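# Remove the nail from the wooden block

## Task

Draw the nail that sits in the top of the wooden block completely out. The robot's own body touching the nail may count as failure, and anything still gripped when the scene ends may drop.

## Robot and tools

Robot: two arms, left_arm and right_arm. Each ends in a five-finger hand: right_arm has a right hand, left_arm a mirrored left hand. Bases in the scene frame: left_arm at (-0.025, +0.320, +0.017) m, right_arm at (+0.027, -0.370, +0.013) m, both turned only very slightly about z. Scene frame: origin at table height midway between the arms, +z up, +x out over the table, left_arm on the +y side. Image left/right does not match arm names. The robot must not touch the nail itself, so the nail has to come out some other way (for example with a tool found in the scene). Release anything held before ending, and never let an object leave the table.

Hand point: a point 0.05 m in front of the palm and 0.15 m out from the wrist face. Its +z runs along straight fingers, +y out of the palm, +x across the palm away from the thumb (toward the thumb on the left hand). Straight fingertips reach 0.06 to 0.07 m past it along +z, 0.06 m behind it along -y. A wrist bracket on the little-finger side can strike things. Arms track loosely: resting 1 to 3 cm (sometimes 5 cm) off, usually low, is normal and not contact.

Row layout (used by execute_actions and move): 28 numbers, each in [-1, 1], always for both arms. Left arm: dx, dy, dz, rx, ry, rz, thumb_turn, thumb_bend, index, middle, ring, little, force_limit, speed; then the same 14 for the right arm. The six pose numbers are an offset, not a pose: they count from that arm's current Hand target (shown in results), along that Hand target's own axes. 1.0 equals 0.6 m for dx/dy/dz and 180 degrees for rx/ry/rz; rx, ry, rz form one rotation vector. All zeros re-requests the current Hand target, and each new call counts from the new Hand target, so repeating an offset moves again. Orientation commands are clipped to 40 degrees from the measured one per step.

Hand numbers are absolute positions, not offsets. thumb_turn -1 beside palm, +1 in front of palm; thumb_bend and the four fingers -1 straight, +1 curled. force_limit: -1 about 0 N to +1 10 N at the fingertip (15 N for the two thumb motors). speed: rises linearly to full at +0.48, full above. For a gentle grip close with speed -0.94 or lower. Thumb fully turned in, the hand grasps things about 0.035 to 0.065 m thick, handles down to 0.025 m. There is no 'no change' value: to keep a hand as it is, resend the eight hand numbers from its last executed row (or, if none yet, its hand_measured plus hand_force_limit and hand_speed). To grip harder, raise force_limit and send a target more closed than hand_measured; to loosen, send one more open.

execute_actions(actions, cameras): actions is a list of actions; each action is up to 15 rows, one per 1/30 s step, the last row held to fill 15 steps. Every row in an action counts from the Hand target at the action's start. An empty list returns camera images; otherwise pass camera names in cameras.

move(target, speed, blend, blocking, cameras): target is one 28-number row or up to 15 rows; every row's offsets count from the same starting Hand targets. speed in m/s, 0.002 to 4.3, default 0.25 (turns up to twice that in rad/s), one value or one per target. blend in m rounds corners; 0 stops at each. blocking=false returns after about 0.5 s while motion continues. Paths are straight, do not avoid obstacles, last 0.5 to 10 s, and can overshoot when fast. Avoid paths passing near an arm's own base. The result adds a 'move:' line: done (within 10 mm and 2 degrees), off_target, moving, held, fault, plus limits such as paced or held.

wait(seconds 0 to 10): lets time pass with commands held. stop: brakes a running move. zoom_image(camera, region [x0,y0,x1,y1], at most 504 by 504 px) enlarges the latest image of cam_high, cam_work, cam_left_wrist or cam_right_wrist. show_instructions shows reference pages. finished_scene(scene=1) ends the scene irreversibly.

Results: end_effector_position (m) and end_effector_quat_wxyz per arm in that arm's base frame; Hand target; joint positions, velocities and torques (torques include gravity, have offsets and noise); hand_measured, hand_stopped_by (moving, target, force, stalled, fault) and hand_load_n (positive pushes a finger open; near 0 after a lost grip), each six values in motor order. Joint ranges (rad): waist ±2.880, shoulder 0 to 3.142, elbow 0 to 3.019, wrist pitch -1.693 to 1.571, wrist yaw ±1.571, wrist roll ±2.094.

Avoid: hard impacts on fixed or heavy objects, dropping or flinging things, large forces on fingers, contact between the two arms (or one hand gripping the other), and long stretched holds that overheat motors (MOTOR HOT line, then a fault that drops the arm). To stop pressing into something, command back past the hand point.

Each tool is called after ">>>" by a JSON object that holds its "name" and its "arguments".

Reference images:

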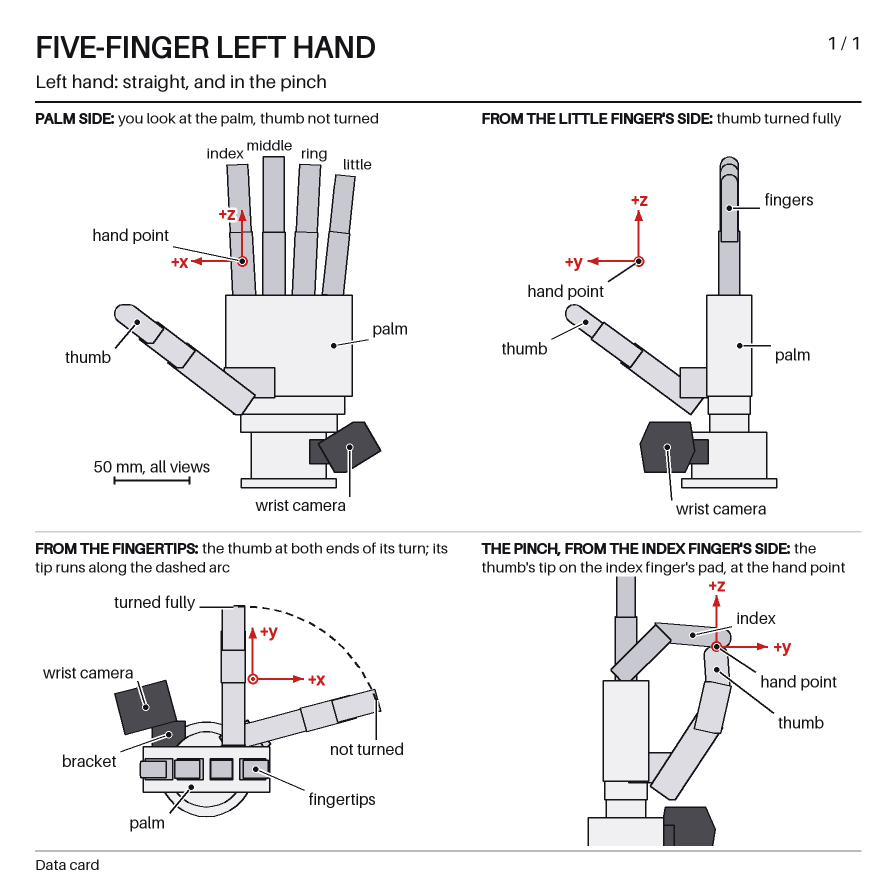

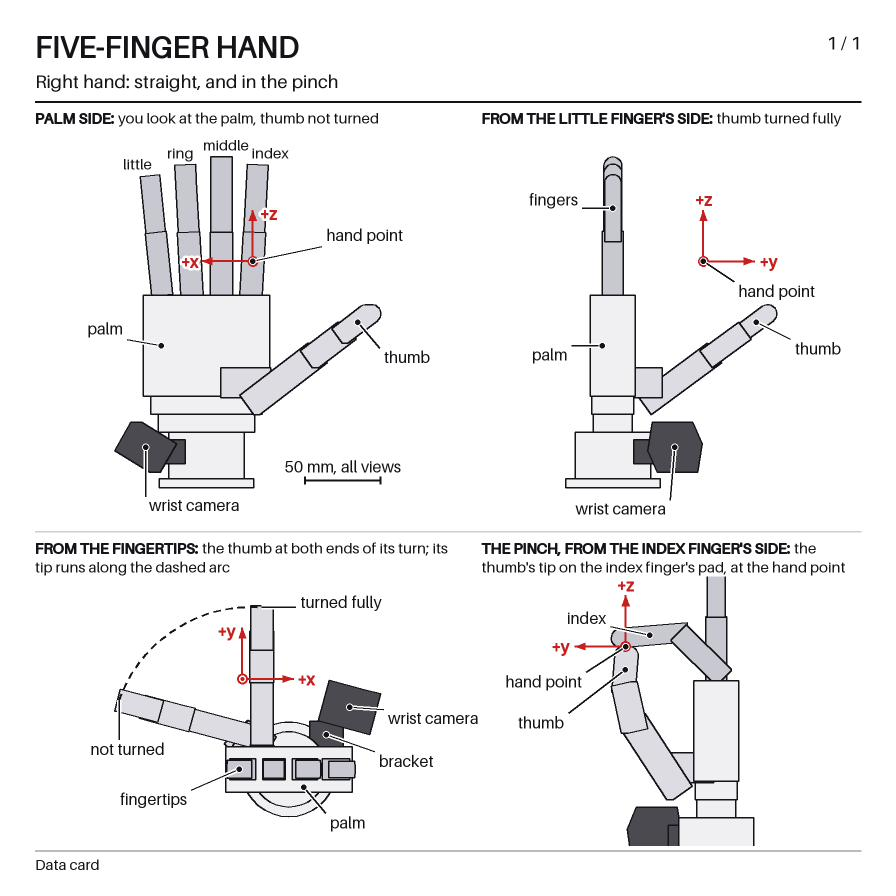

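## Session

>>> {"name": "execute_actions", "arguments": {"actions": []}}

Scene clock: 0.00 s.
left_arm: end_effector_position=(+0.3270, +0.0884, +0.2429) hand_measured=(-1.000, -1.000, -1.000, -1.000, -1.000, -1.000) hand_load_n=(+0.0, +0.0, +0.0, +0.0, +0.0, +0.0) hand_stopped_by=(target, target, target, target, target, target) hand_force_limit=0.00 hand_speed=-0.80 end_effector_quat_wxyz=(+0.301, -0.588, +0.751, -0.017) | right_arm: end_effector_position=(+0.2261, +0.3312, +0.1327) hand_measured=(-1.000, -1.000, -1.000, -1.000, -1.000, -1.000) hand_load_n=(+0.0, +0.0, +0.0, +0.0, +0.0, +0.0) hand_stopped_by=(target, target, target, target, target, target) hand_force_limit=0.00 hand_speed=-0.80 end_effector_quat_wxyz=(-0.171, +0.765, -0.541, -0.303)
Joint positions: left_arm=[0.116 0.996 1.037 -1.057 -0.275 0.437] | right_arm=[0.561 1.5 0.999 -0.966 -0.706 0.26]
Joint velocities: within noise
Joint torques (N m): no reading
Heat: left arm: hottest wrist roll 34 °C; right arm: hottest shoulder 33 °C.
Hand target: left_arm +0.3333, +0.0891, +0.2535; +0.311, -0.587, +0.747, -0.023 | right_arm +0.2333, +0.3357, +0.1405; -0.183, +0.767, -0.537, -0.299

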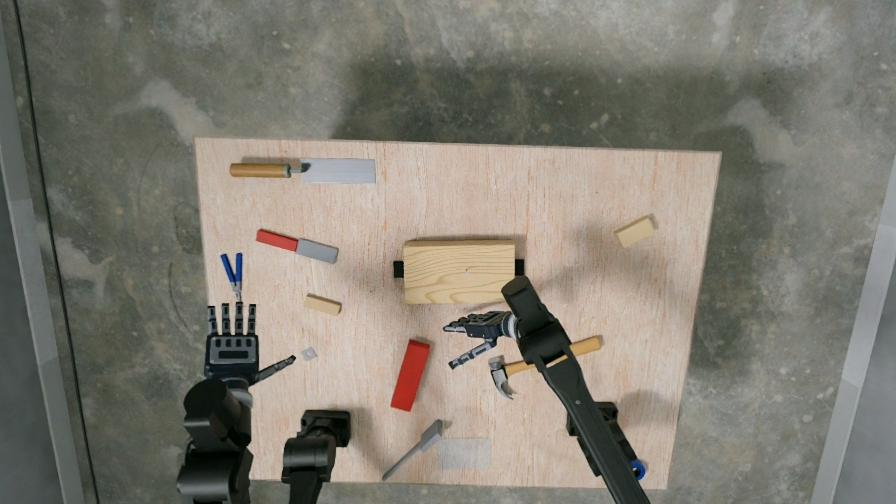

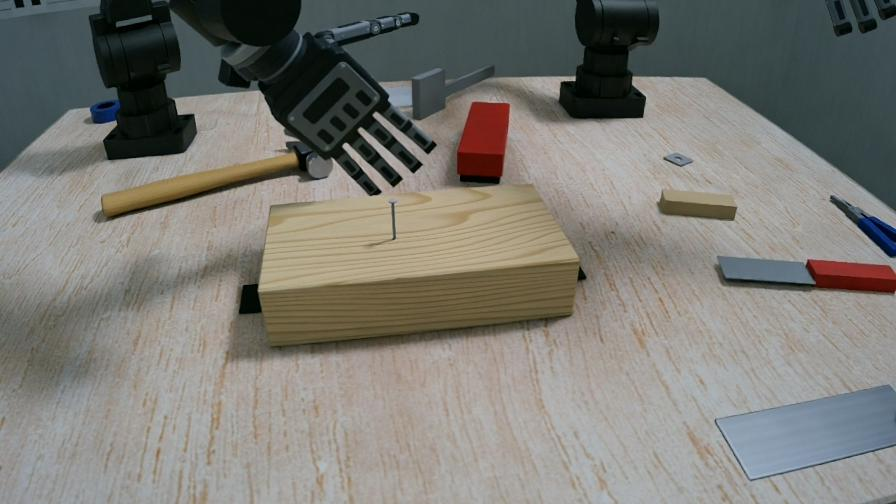

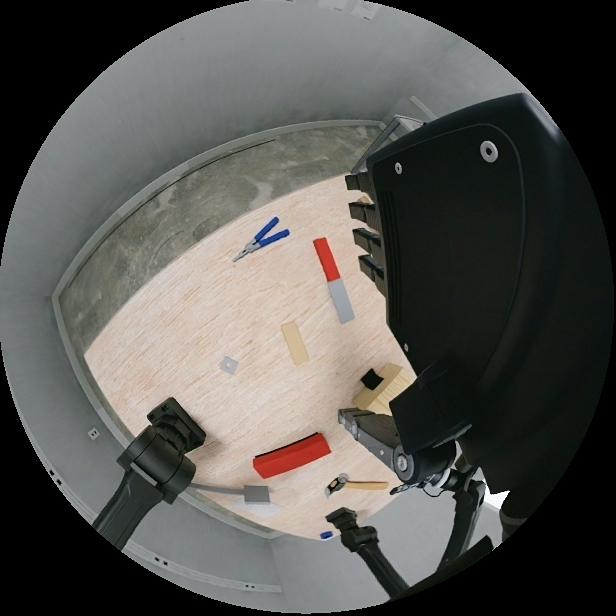

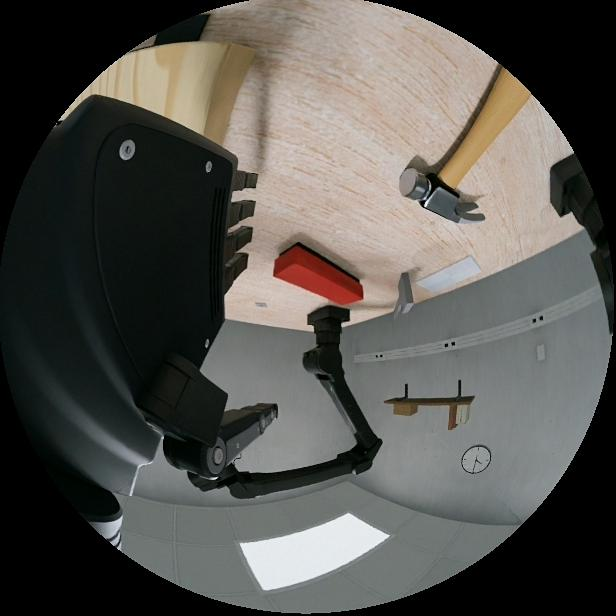

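>>> {"name": "zoom_image", "arguments": {"camera": "cam_high", "region": [380, 220, 620, 420]}}

>>> {"name": "zoom_image", "arguments": {"camera": "cam_work", "region": [230, 160, 600, 360]}}

>>> {"name": "zoom_image", "arguments": {"camera": "cam_work", "region": [80, 100, 400, 260]}}

>>> {"name": "zoom_image", "arguments": {"camera": "cam_right_wrist", "region": [350, 50, 560, 260]}}

Scaled by 2.100 from the camera's 896x504 image, which has a finer 1280x720 frame.

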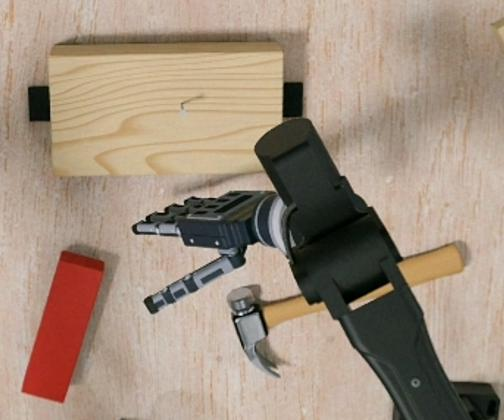

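Scaled by 1.362 from the camera's 896x504 image, which has a finer 1280x720 frame.

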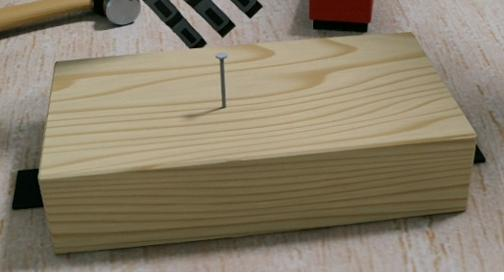

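Scaled by 1.575 from the camera's 896x504 image, which has a finer 1280x720 frame.

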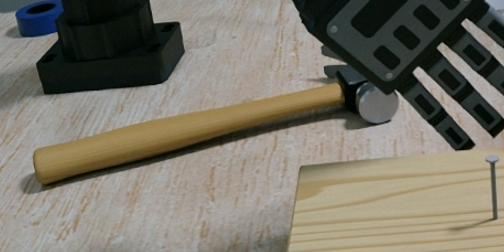

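Scaled by 2.400 from the camera's 616x616 image, which has a finer 880x880 frame.

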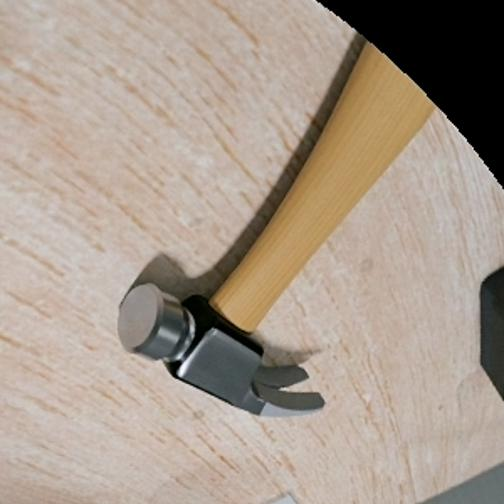

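>>> {"name": "zoom_image", "arguments": {"camera": "cam_high", "region": [540, 360, 700, 504]}}

>>> {"name": "zoom_image", "arguments": {"camera": "cam_high", "region": [180, 360, 380, 504]}}

>>> {"name": "zoom_image", "arguments": {"camera": "cam_work", "region": [60, 0, 260, 170]}}

>>> {"name": "zoom_image", "arguments": {"camera": "cam_work", "region": [520, 0, 720, 170]}}

Scaled by 3.150 from the camera's 896x504 image, which has a finer 1280x720 frame.

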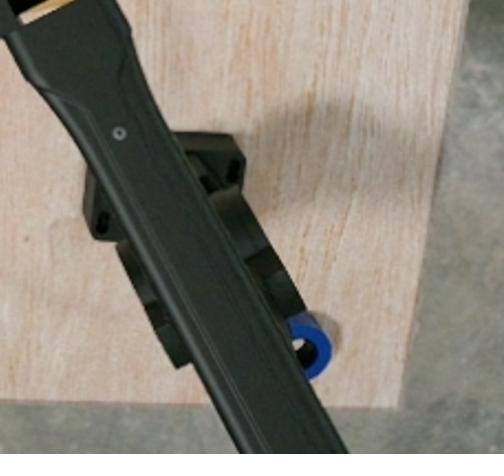

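Scaled by 2.520 from the camera's 896x504 image, which has a finer 1280x720 frame.

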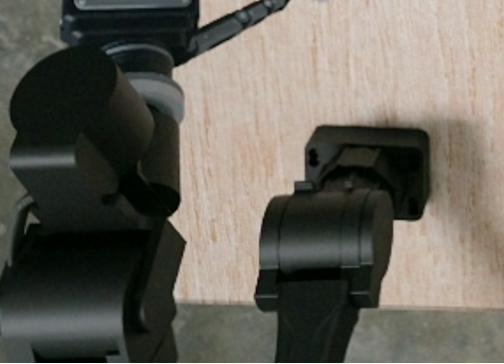

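Scaled by 2.520 from the camera's 896x504 image, which has a finer 1280x720 frame.

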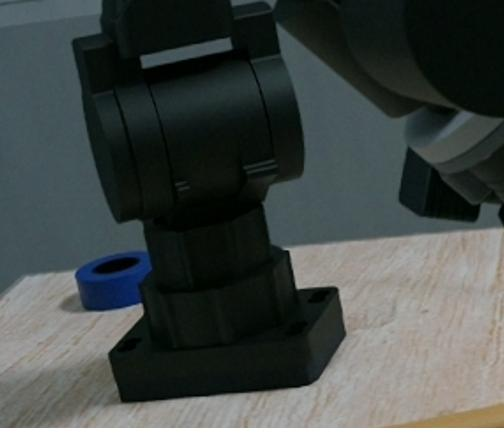

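Scaled by 2.520 from the camera's 896x504 image, which has a finer 1280x720 frame.

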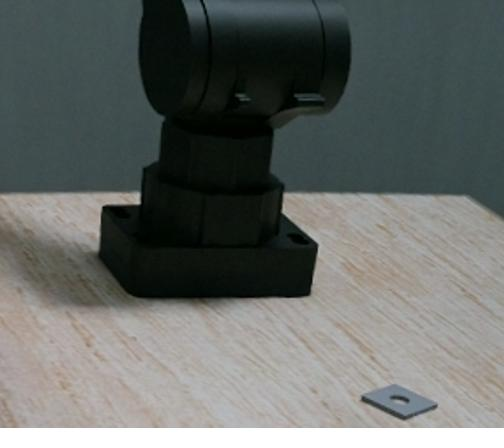

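>>> {"name": "zoom_image", "arguments": {"camera": "cam_high", "region": [445, 250, 495, 290]}}

>>> {"name": "zoom_image", "arguments": {"camera": "cam_work", "region": [360, 190, 430, 250]}}

>>> {"name": "zoom_image", "arguments": {"camera": "cam_high", "region": [475, 325, 625, 410]}}

Scaled by 10.080 from the camera's 896x504 image, which has a finer 1280x720 frame.

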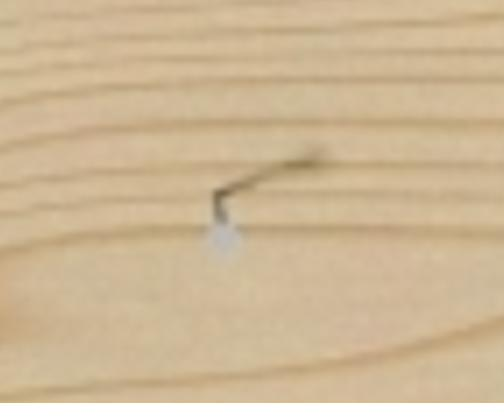

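Scaled by 7.200 from the camera's 896x504 image, which has a finer 1280x720 frame.

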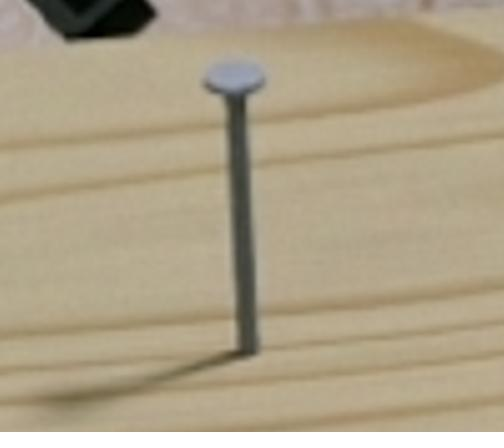

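Scaled by 3.360 from the camera's 896x504 image, which has a finer 1280x720 frame.

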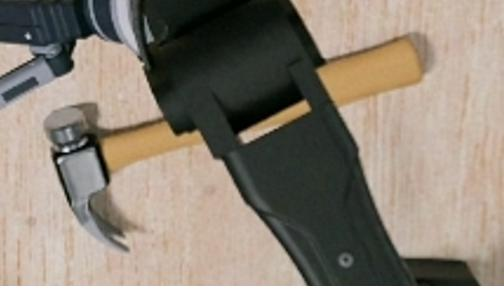

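>>> {"name": "move", "arguments": {"target": [[0,0,0,0,0,0,-1,-1,-1,-1,-1,-1,0,-0.8,-0.0585,0.2253,-0.2008,0.0137,0.2278,-0.001,-1,-1,-1,-1,-1,-1,0,-0.8],[0,0,0,0,0,0,-1,-1,-1,-1,-1,-1,0,-0.8,0.0555,0.4002,-0.1585,0.0137,0.2278,-0.001,-1,-1,-1,-1,-1,-1,0,-0.8]], "blend": [0.03, 0], "speed": 0.25, "cameras": ["all"]}}

Scene clock: 336.43 s.
left_arm: end_effector_position=(+0.3270, +0.0884, +0.2429) hand_measured=(-1.000, -1.000, -1.000, -1.000, -1.000, -1.000) hand_load_n=(+0.0, +0.0, +0.0, +0.0, +0.0, +0.0) hand_stopped_by=(target, target, target, target, target, target) hand_force_limit=0.00 hand_speed=-0.80 end_effector_quat_wxyz=(+0.301, -0.588, +0.751, -0.017) | right_arm: end_effector_position=(+0.0453, +0.1711, +0.1984) hand_measured=(-1.000, -1.000, -1.000, -1.000, -1.000, -1.000) hand_load_n=(+0.0, +0.0, +0.0, +0.0, +0.0, +0.0) hand_stopped_by=(target, target, target, target, target, target) hand_force_limit=0.00 hand_speed=-0.80 end_effector_quat_wxyz=(-0.002, +0.820, -0.573, -0.002)
Joint positions: left_arm=[0.116 0.996 1.037 -1.057 -0.275 0.437] | right_arm=[0.966 0.827 0.856 -1.597 -0.003 0.614]
Joint torques (N m): left_arm=[1.44 -4.13 9.94 1.07 -0.2 0.02] | right_arm=[0.79 -1.67 8.36 -0.53 0.01 -0.03]
Heat: left arm: hottest elbow 36 °C; right arm: hottest elbow 35 °C.
Hand target: left_arm +0.3333, +0.0891, +0.2535; +0.311, -0.587, +0.747, -0.023 | right_arm +0.0421, +0.1692, +0.2002; +0.001, +0.820, -0.572, +0.000
Off the commanded pose: left_arm 0.012 m, 1 deg | right_arm 0.004 m, 0 deg.
move: off_target (left_arm)

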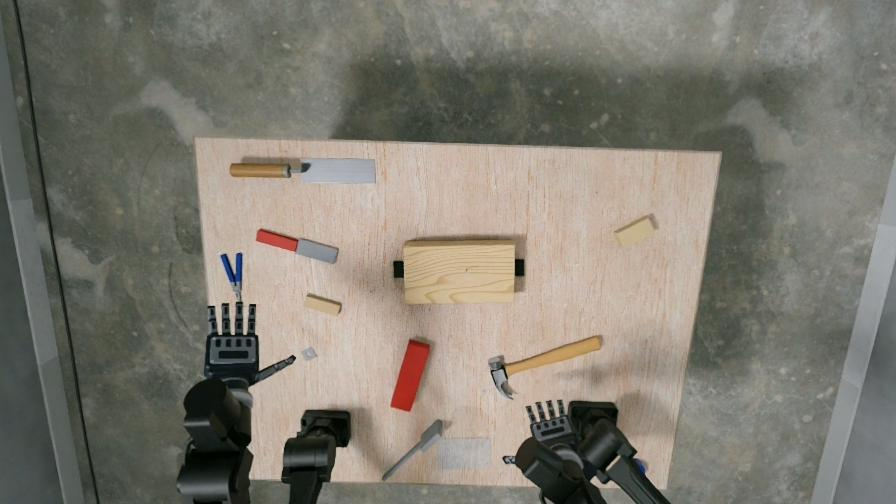

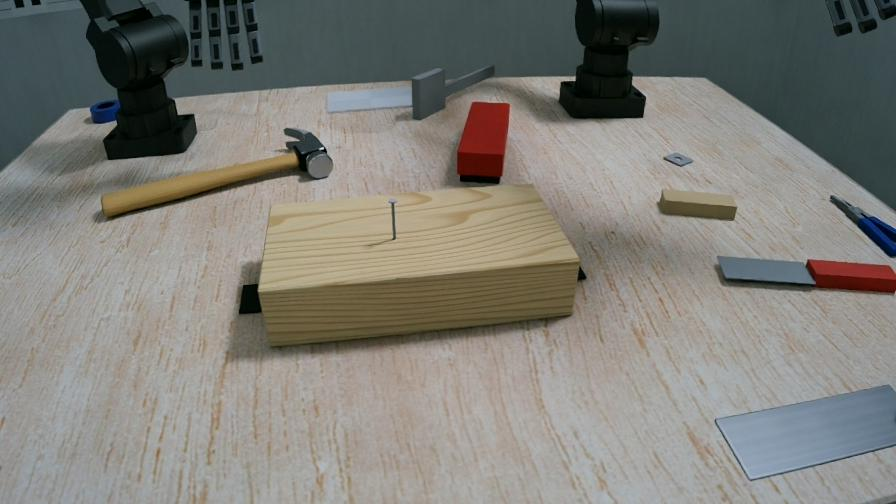

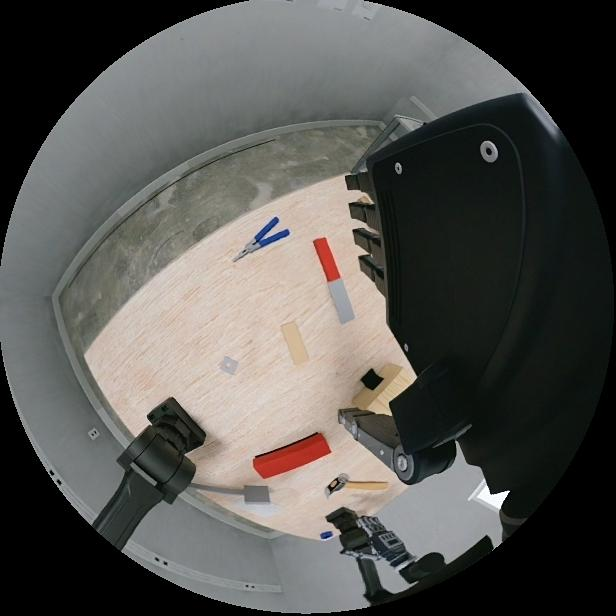

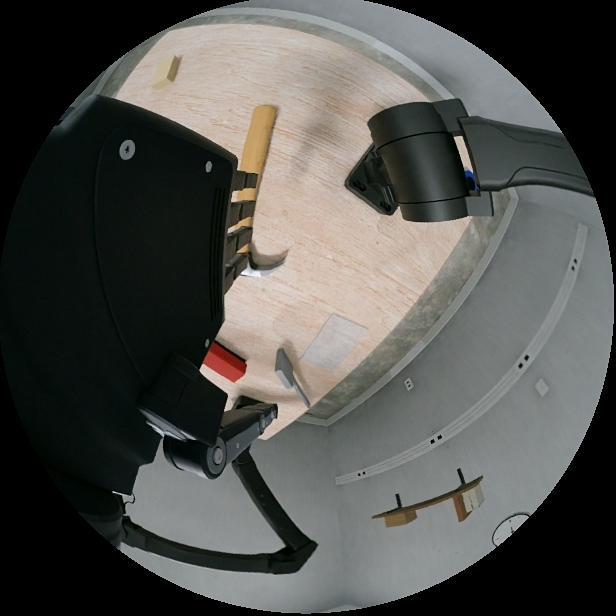

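>>> {"name": "zoom_image", "arguments": {"camera": "cam_high", "region": [475, 325, 625, 475]}}

>>> {"name": "zoom_image", "arguments": {"camera": "cam_right_wrist", "region": [160, 80, 400, 320]}}

>>> {"name": "zoom_image", "arguments": {"camera": "cam_work", "region": [90, 110, 350, 230]}}

Scaled by 3.360 from the camera's 896x504 image, which has a finer 1280x720 frame.

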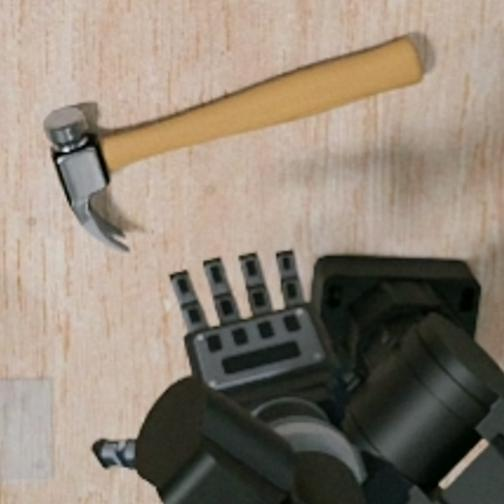

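Scaled by 2.100 from the camera's 616x616 image, which has a finer 880x880 frame.

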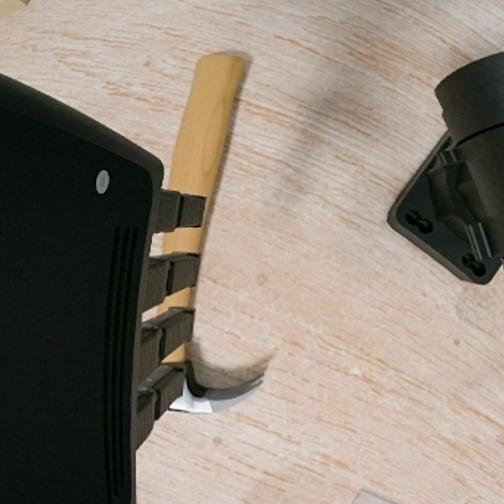

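Scaled by 1.938 from the camera's 896x504 image, which has a finer 1280x720 frame.

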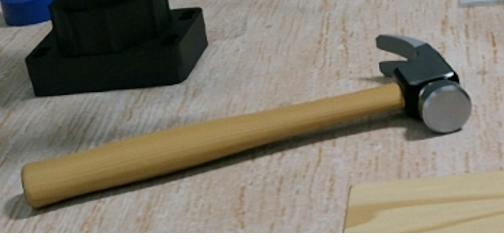

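>>> {"name": "move", "arguments": {"target": [0,0,0,0,0,0,-1,-1,-1,-1,-1,-1,0,-0.8,0,0,0.225,0,0,0,-1,-1,-1,-1,-1,-1,0,-0.8], "speed": 0.15, "cameras": ["cam_high","cam_right_wrist","cam_work"]}}

Scene clock: 356.10 s.
left_arm: end_effector_position=(+0.3270, +0.0884, +0.2429) hand_measured=(-1.000, -1.000, -1.000, -1.000, -1.000, -1.000) hand_load_n=(+0.0, +0.0, +0.0, +0.0, +0.0, +0.0) hand_stopped_by=(target, target, target, target, target, target) hand_force_limit=0.00 hand_speed=-0.80 end_effector_quat_wxyz=(+0.301, -0.588, +0.751, -0.017) | right_arm: end_effector_position=(+0.0385, +0.1610, +0.0683) hand_measured=(-1.000, -1.000, -1.000, -1.000, -1.000, -1.000) hand_load_n=(+0.0, +0.0, +0.0, -1.5, +0.0, +0.0) hand_stopped_by=(target, target, target, target, target, target) hand_force_limit=0.00 hand_speed=-0.80 end_effector_quat_wxyz=(+0.011, +0.820, -0.573, -0.001)
Joint positions: left_arm=[0.116 0.996 1.037 -1.057 -0.275 0.437] | right_arm=[0.966 0.878 0.531 -1.246 -0.002 0.615]
Joint torques (N m): left_arm=[1.44 -4.19 9.94 1.07 -0.19 0.02] | right_arm=[0.97 0.21 7.86 1.39 0.01 -0.01]
Heat: left arm: hottest elbow 36 °C; right arm: hottest elbow 36 °C.
Hand target: left_arm +0.3333, +0.0891, +0.2535; +0.311, -0.587, +0.747, -0.023 | right_arm +0.0421, +0.1691, +0.0653; +0.000, +0.820, -0.572, +0.000
Off the commanded pose: left_arm 0.012 m, 1 deg | right_arm 0.009 m, 1 deg.
move: off_target (left_arm)
Images, in order (width x height): cam_high 896x504, cam_work 896x504, cam_right_wrist 616x616.

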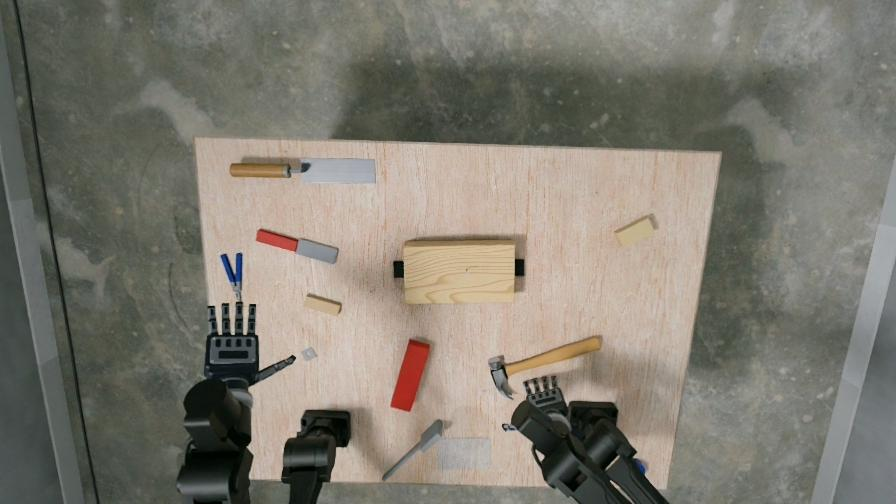

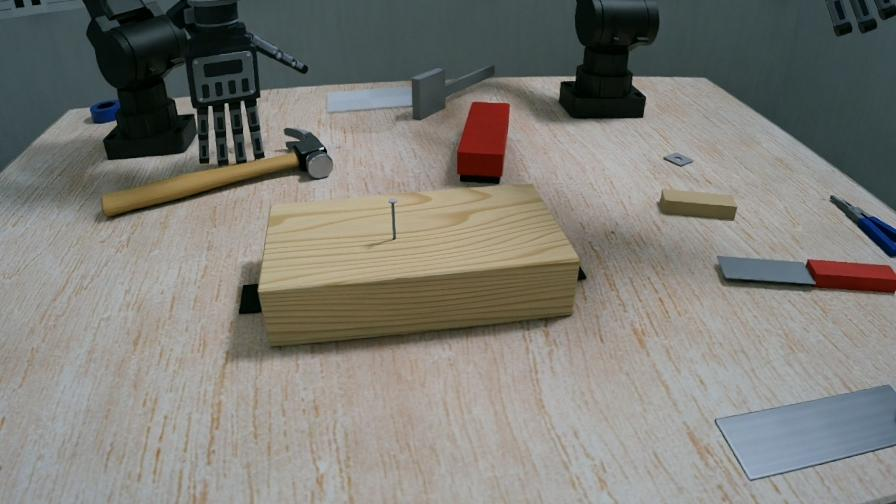

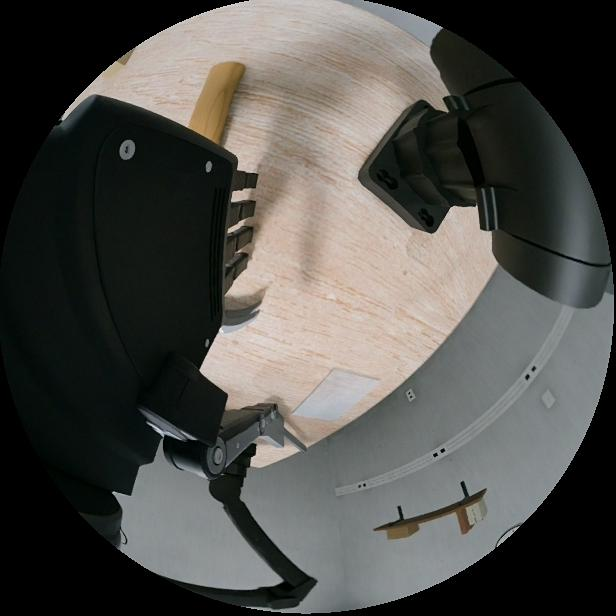

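>>> {"name": "zoom_image", "arguments": {"camera": "cam_work", "region": [170, 60, 350, 200]}}

>>> {"name": "zoom_image", "arguments": {"camera": "cam_high", "region": [475, 325, 625, 475]}}

Scaled by 2.800 from the camera's 896x504 image, which has a finer 1280x720 frame.

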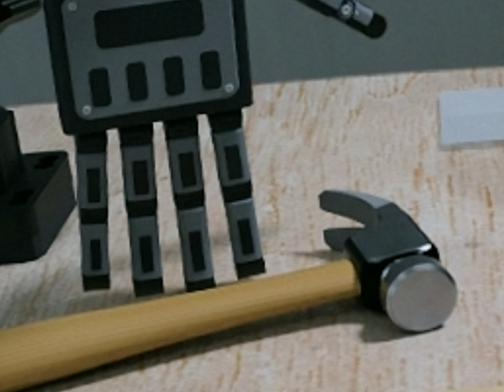

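Scaled by 3.360 from the camera's 896x504 image, which has a finer 1280x720 frame.

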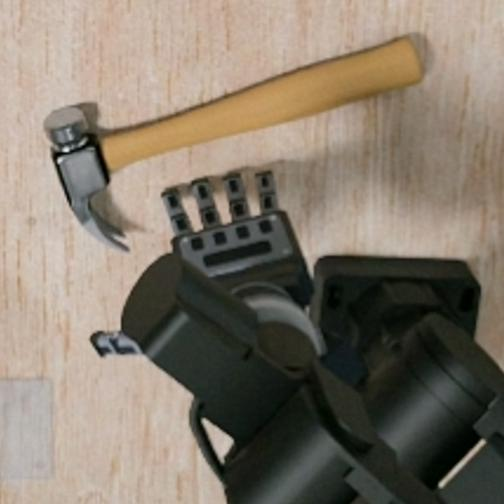

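>>> {"name": "move", "arguments": {"target": [[0,0,0,0,0,0,-1,-1,-1,-1,-1,-1,0,-0.8,0,0,-0.01,0,0,0,-1,-1,-1,-1,-1,-1,0,-0.8],[0,0,0,0,0,0,-1,-1,-1,-1,-1,-1,0,-0.8,0.0776,-0.2113,-0.01,0,0,0,-1,-1,-1,-1,-1,-1,0,-0.8]], "speed": 0.1, "cameras": ["cam_high","cam_right_wrist","cam_work"]}}

Scene clock: 367.63 s.
left_arm: end_effector_position=(+0.3270, +0.0884, +0.2429) hand_measured=(-1.000, -1.000, -1.000, -1.000, -1.000, -1.000) hand_load_n=(+0.0, +0.0, +0.0, +0.0, +0.0, +0.0) hand_stopped_by=(target, target, target, target, target, target) hand_force_limit=0.00 hand_speed=-0.80 end_effector_quat_wxyz=(+0.301, -0.588, +0.751, -0.017) | right_arm: end_effector_position=(+0.1354, +0.1526, +0.0738) hand_measured=(-1.000, -1.000, -1.000, -0.998, -1.000, -1.000) hand_load_n=(+0.0, +0.0, +0.0, -9.0, +0.0, +0.0) hand_stopped_by=(target, target, target, target, target, target) hand_force_limit=0.00 hand_speed=-0.80 end_effector_quat_wxyz=(+0.045, +0.824, -0.564, -0.028)
Joint positions: left_arm=[0.116 0.996 1.037 -1.057 -0.275 0.437] | right_arm=[0.609 1.167 0.702 -1.209 -0.021 0.238]
Joint torques (N m): left_arm=[1.55 -4.19 9.94 1.09 -0.2 0.03] | right_arm=[-2.2 -2.26 10.74 3.43 0.74 -0.14]
Heat: left arm: hottest elbow 36 °C; right arm: hottest elbow 36 °C.
Hand target: left_arm +0.3333, +0.0891, +0.2535; +0.311, -0.587, +0.747, -0.023 | right_arm +0.1773, +0.1692, +0.0713; +0.000, +0.820, -0.572, +0.000
Off the commanded pose: left_arm 0.012 m, 1 deg | right_arm 0.045 m, 6 deg.
move: off_target (left_arm, right_arm)
Images, in order (width x height): cam_high 896x504, cam_work 896x504, cam_right_wrist 616x616.

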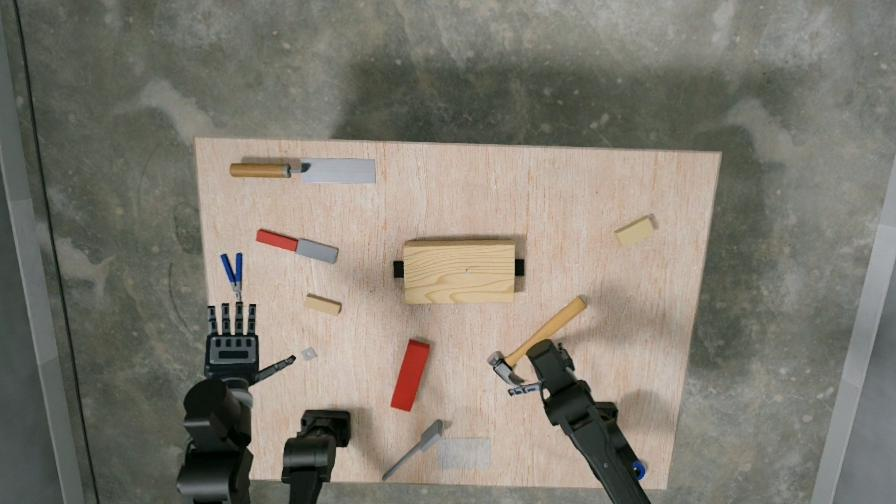

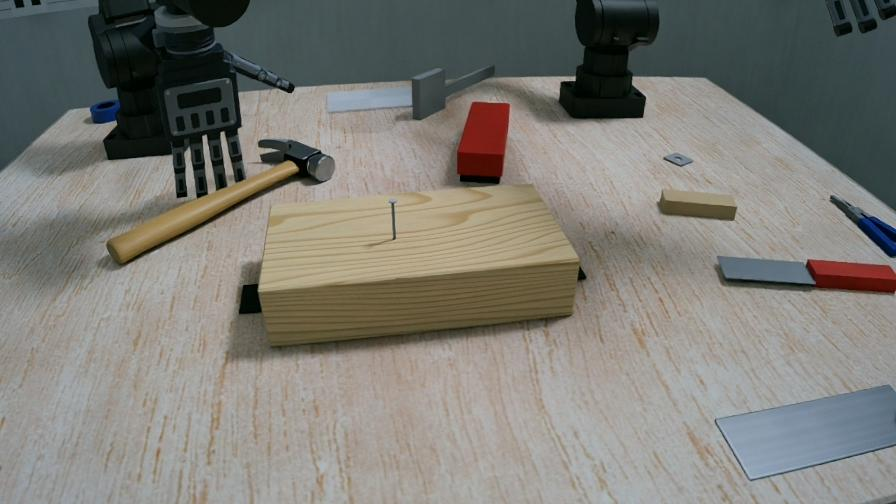

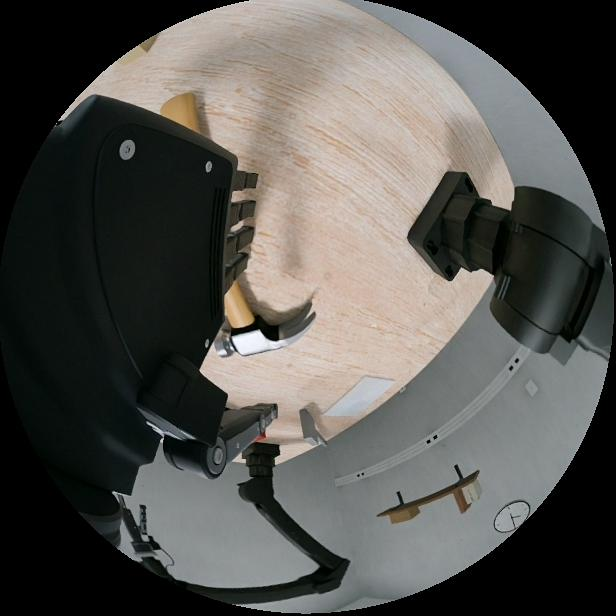

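>>> {"name": "zoom_image", "arguments": {"camera": "cam_high", "region": [475, 275, 625, 425]}}

>>> {"name": "zoom_image", "arguments": {"camera": "cam_work", "region": [100, 80, 350, 280]}}

Scaled by 3.360 from the camera's 896x504 image, which has a finer 1280x720 frame.

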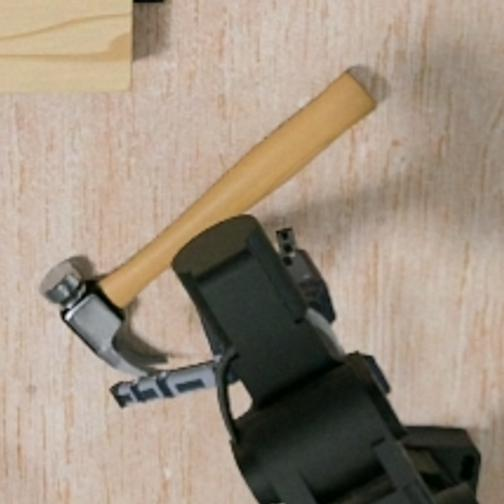

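Scaled by 2.016 from the camera's 896x504 image, which has a finer 1280x720 frame.

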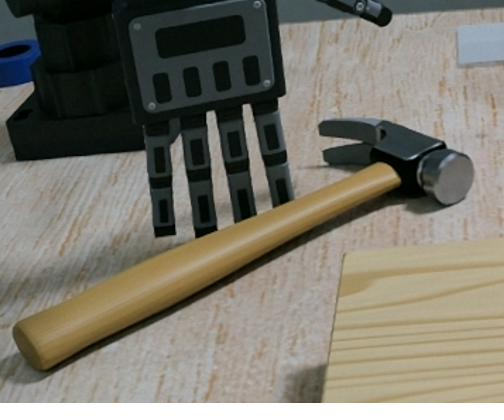

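>>> {"name": "move", "arguments": {"target": [[0,0,0,0,0,0,-1,-1,-1,-1,-1,-1,0,-0.8,0.002,0.1114,-0.0478,0,0,0,-1,-1,-1,-1,-1,-1,0,-0.8],[0,0,0,0,0,0,-1,-1,-1,-1,-1,-1,0,-0.8,0.104,0.0512,-0.2812,0,0,0,1,-1,-0.5,-0.5,-0.5,-0.5,0,0.0],[0,0,0,0,0,0,-1,-1,-1,-1,-1,-1,0,-0.8,0.1264,-0.0916,-0.0595,0.274,-0.056,-0.12,1,-1,-0.5,-0.5,-0.5,-0.5,0,0.0]], "speed": 0.25, "cameras": ["all"]}}

Scene clock: 419.53 s.
left_arm: end_effector_position=(+0.3270, +0.0884, +0.2429) hand_measured=(-1.000, -1.000, -1.000, -1.000, -1.000, -1.000) hand_load_n=(+0.0, +0.0, +0.0, +0.0, +0.0, +0.0) hand_stopped_by=(target, target, target, target, target, target) hand_force_limit=0.00 hand_speed=-0.80 end_effector_quat_wxyz=(+0.301, -0.588, +0.751, -0.017) | right_arm: end_effector_position=(+0.2475, +0.1191, +0.1039) hand_measured=(+1.000, -1.000, -0.500, -0.500, -0.500, -0.500) hand_load_n=(+0.0, +0.0, +0.0, +0.0, +0.0, +0.0) hand_stopped_by=(target, target, target, target, target, target) hand_force_limit=0.00 hand_speed=0.00 end_effector_quat_wxyz=(-0.383, +0.835, -0.364, +0.156)
Joint positions: left_arm=[0.116 0.996 1.037 -1.057 -0.275 0.437] | right_arm=[0.112 0.697 0.448 -0.589 -0.481 -0.45]
Joint torques (N m): left_arm=[1.49 -4.19 9.96 1.07 -0.2 0.03] | right_arm=[-0.79 -0.38 9.07 2.52 -0.52 -0.24]
Heat: left arm: hottest elbow 36 °C; right arm: hottest elbow 36 °C.
Hand target: left_arm +0.3333, +0.0891, +0.2535; +0.311, -0.587, +0.747, -0.023 | right_arm +0.2550, +0.1170, +0.1071; -0.388, +0.832, -0.359, +0.168
Off the commanded pose: left_arm 0.012 m, 1 deg | right_arm 0.008 m, 2 deg.
move: off_target (left_arm); target 2's new numbers were sent with right_arm's hand 0.018 m and 1 deg from that target

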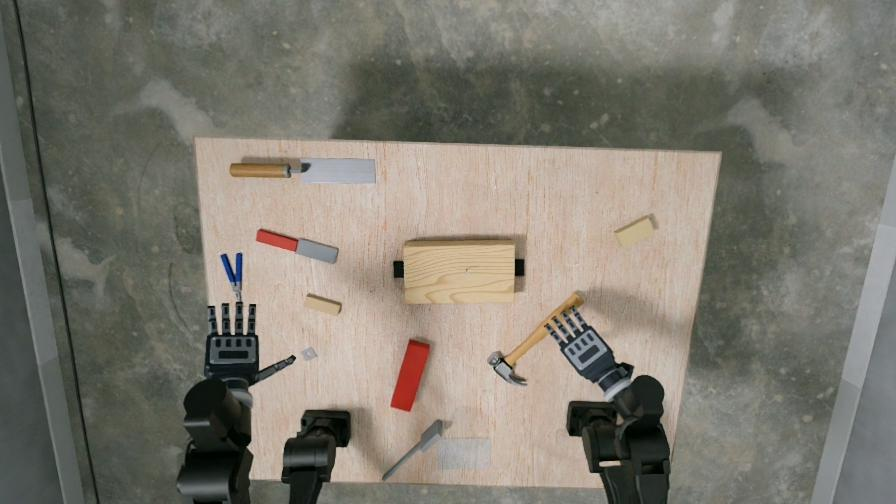

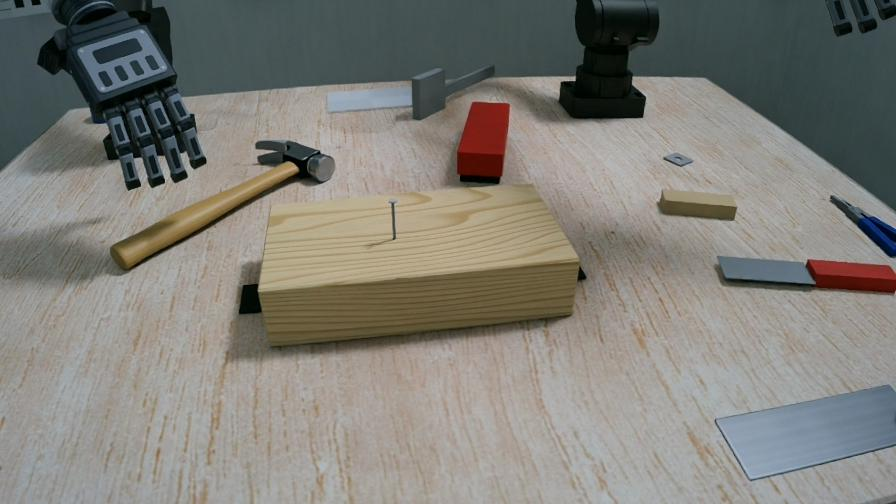

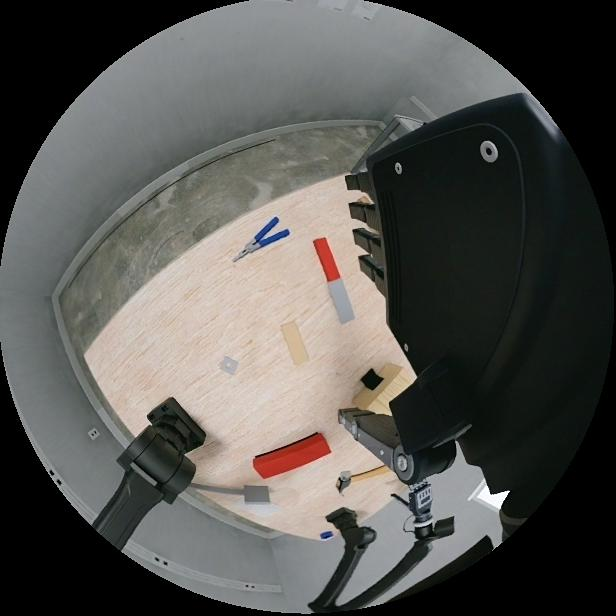

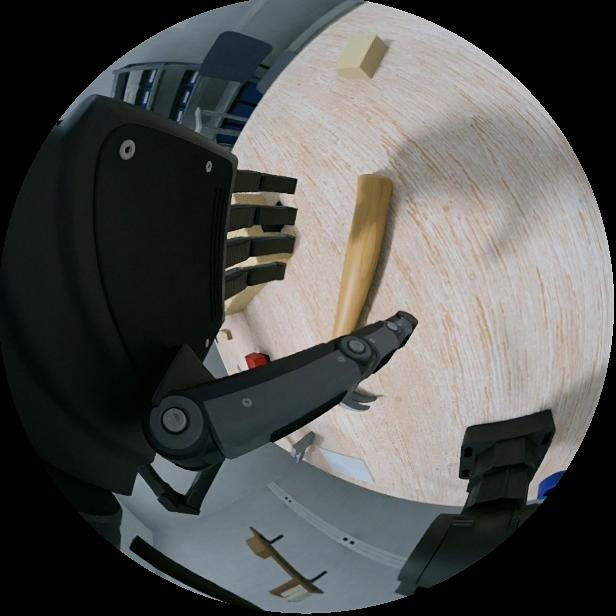

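>>> {"name": "zoom_image", "arguments": {"camera": "cam_high", "region": [475, 275, 655, 425]}}

>>> {"name": "zoom_image", "arguments": {"camera": "cam_work", "region": [90, 80, 350, 280]}}

>>> {"name": "zoom_image", "arguments": {"camera": "cam_right_wrist", "region": [200, 100, 500, 430]}}

Scaled by 2.800 from the camera's 896x504 image, which has a finer 1280x720 frame.

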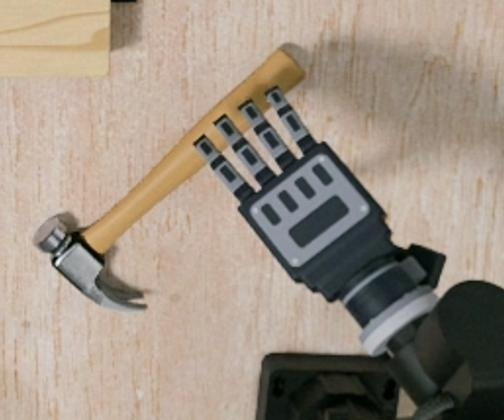

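Scaled by 1.938 from the camera's 896x504 image, which has a finer 1280x720 frame.

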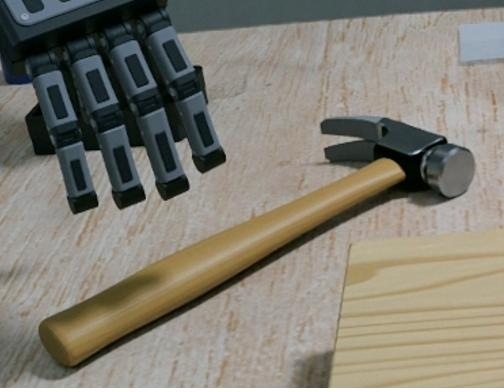

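Scaled by 1.527 from the camera's 616x616 image, which has a finer 880x880 frame.

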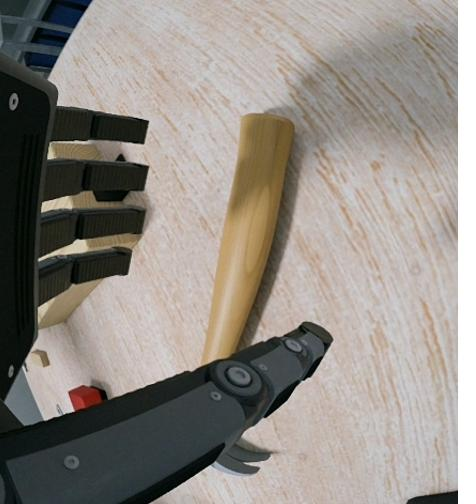

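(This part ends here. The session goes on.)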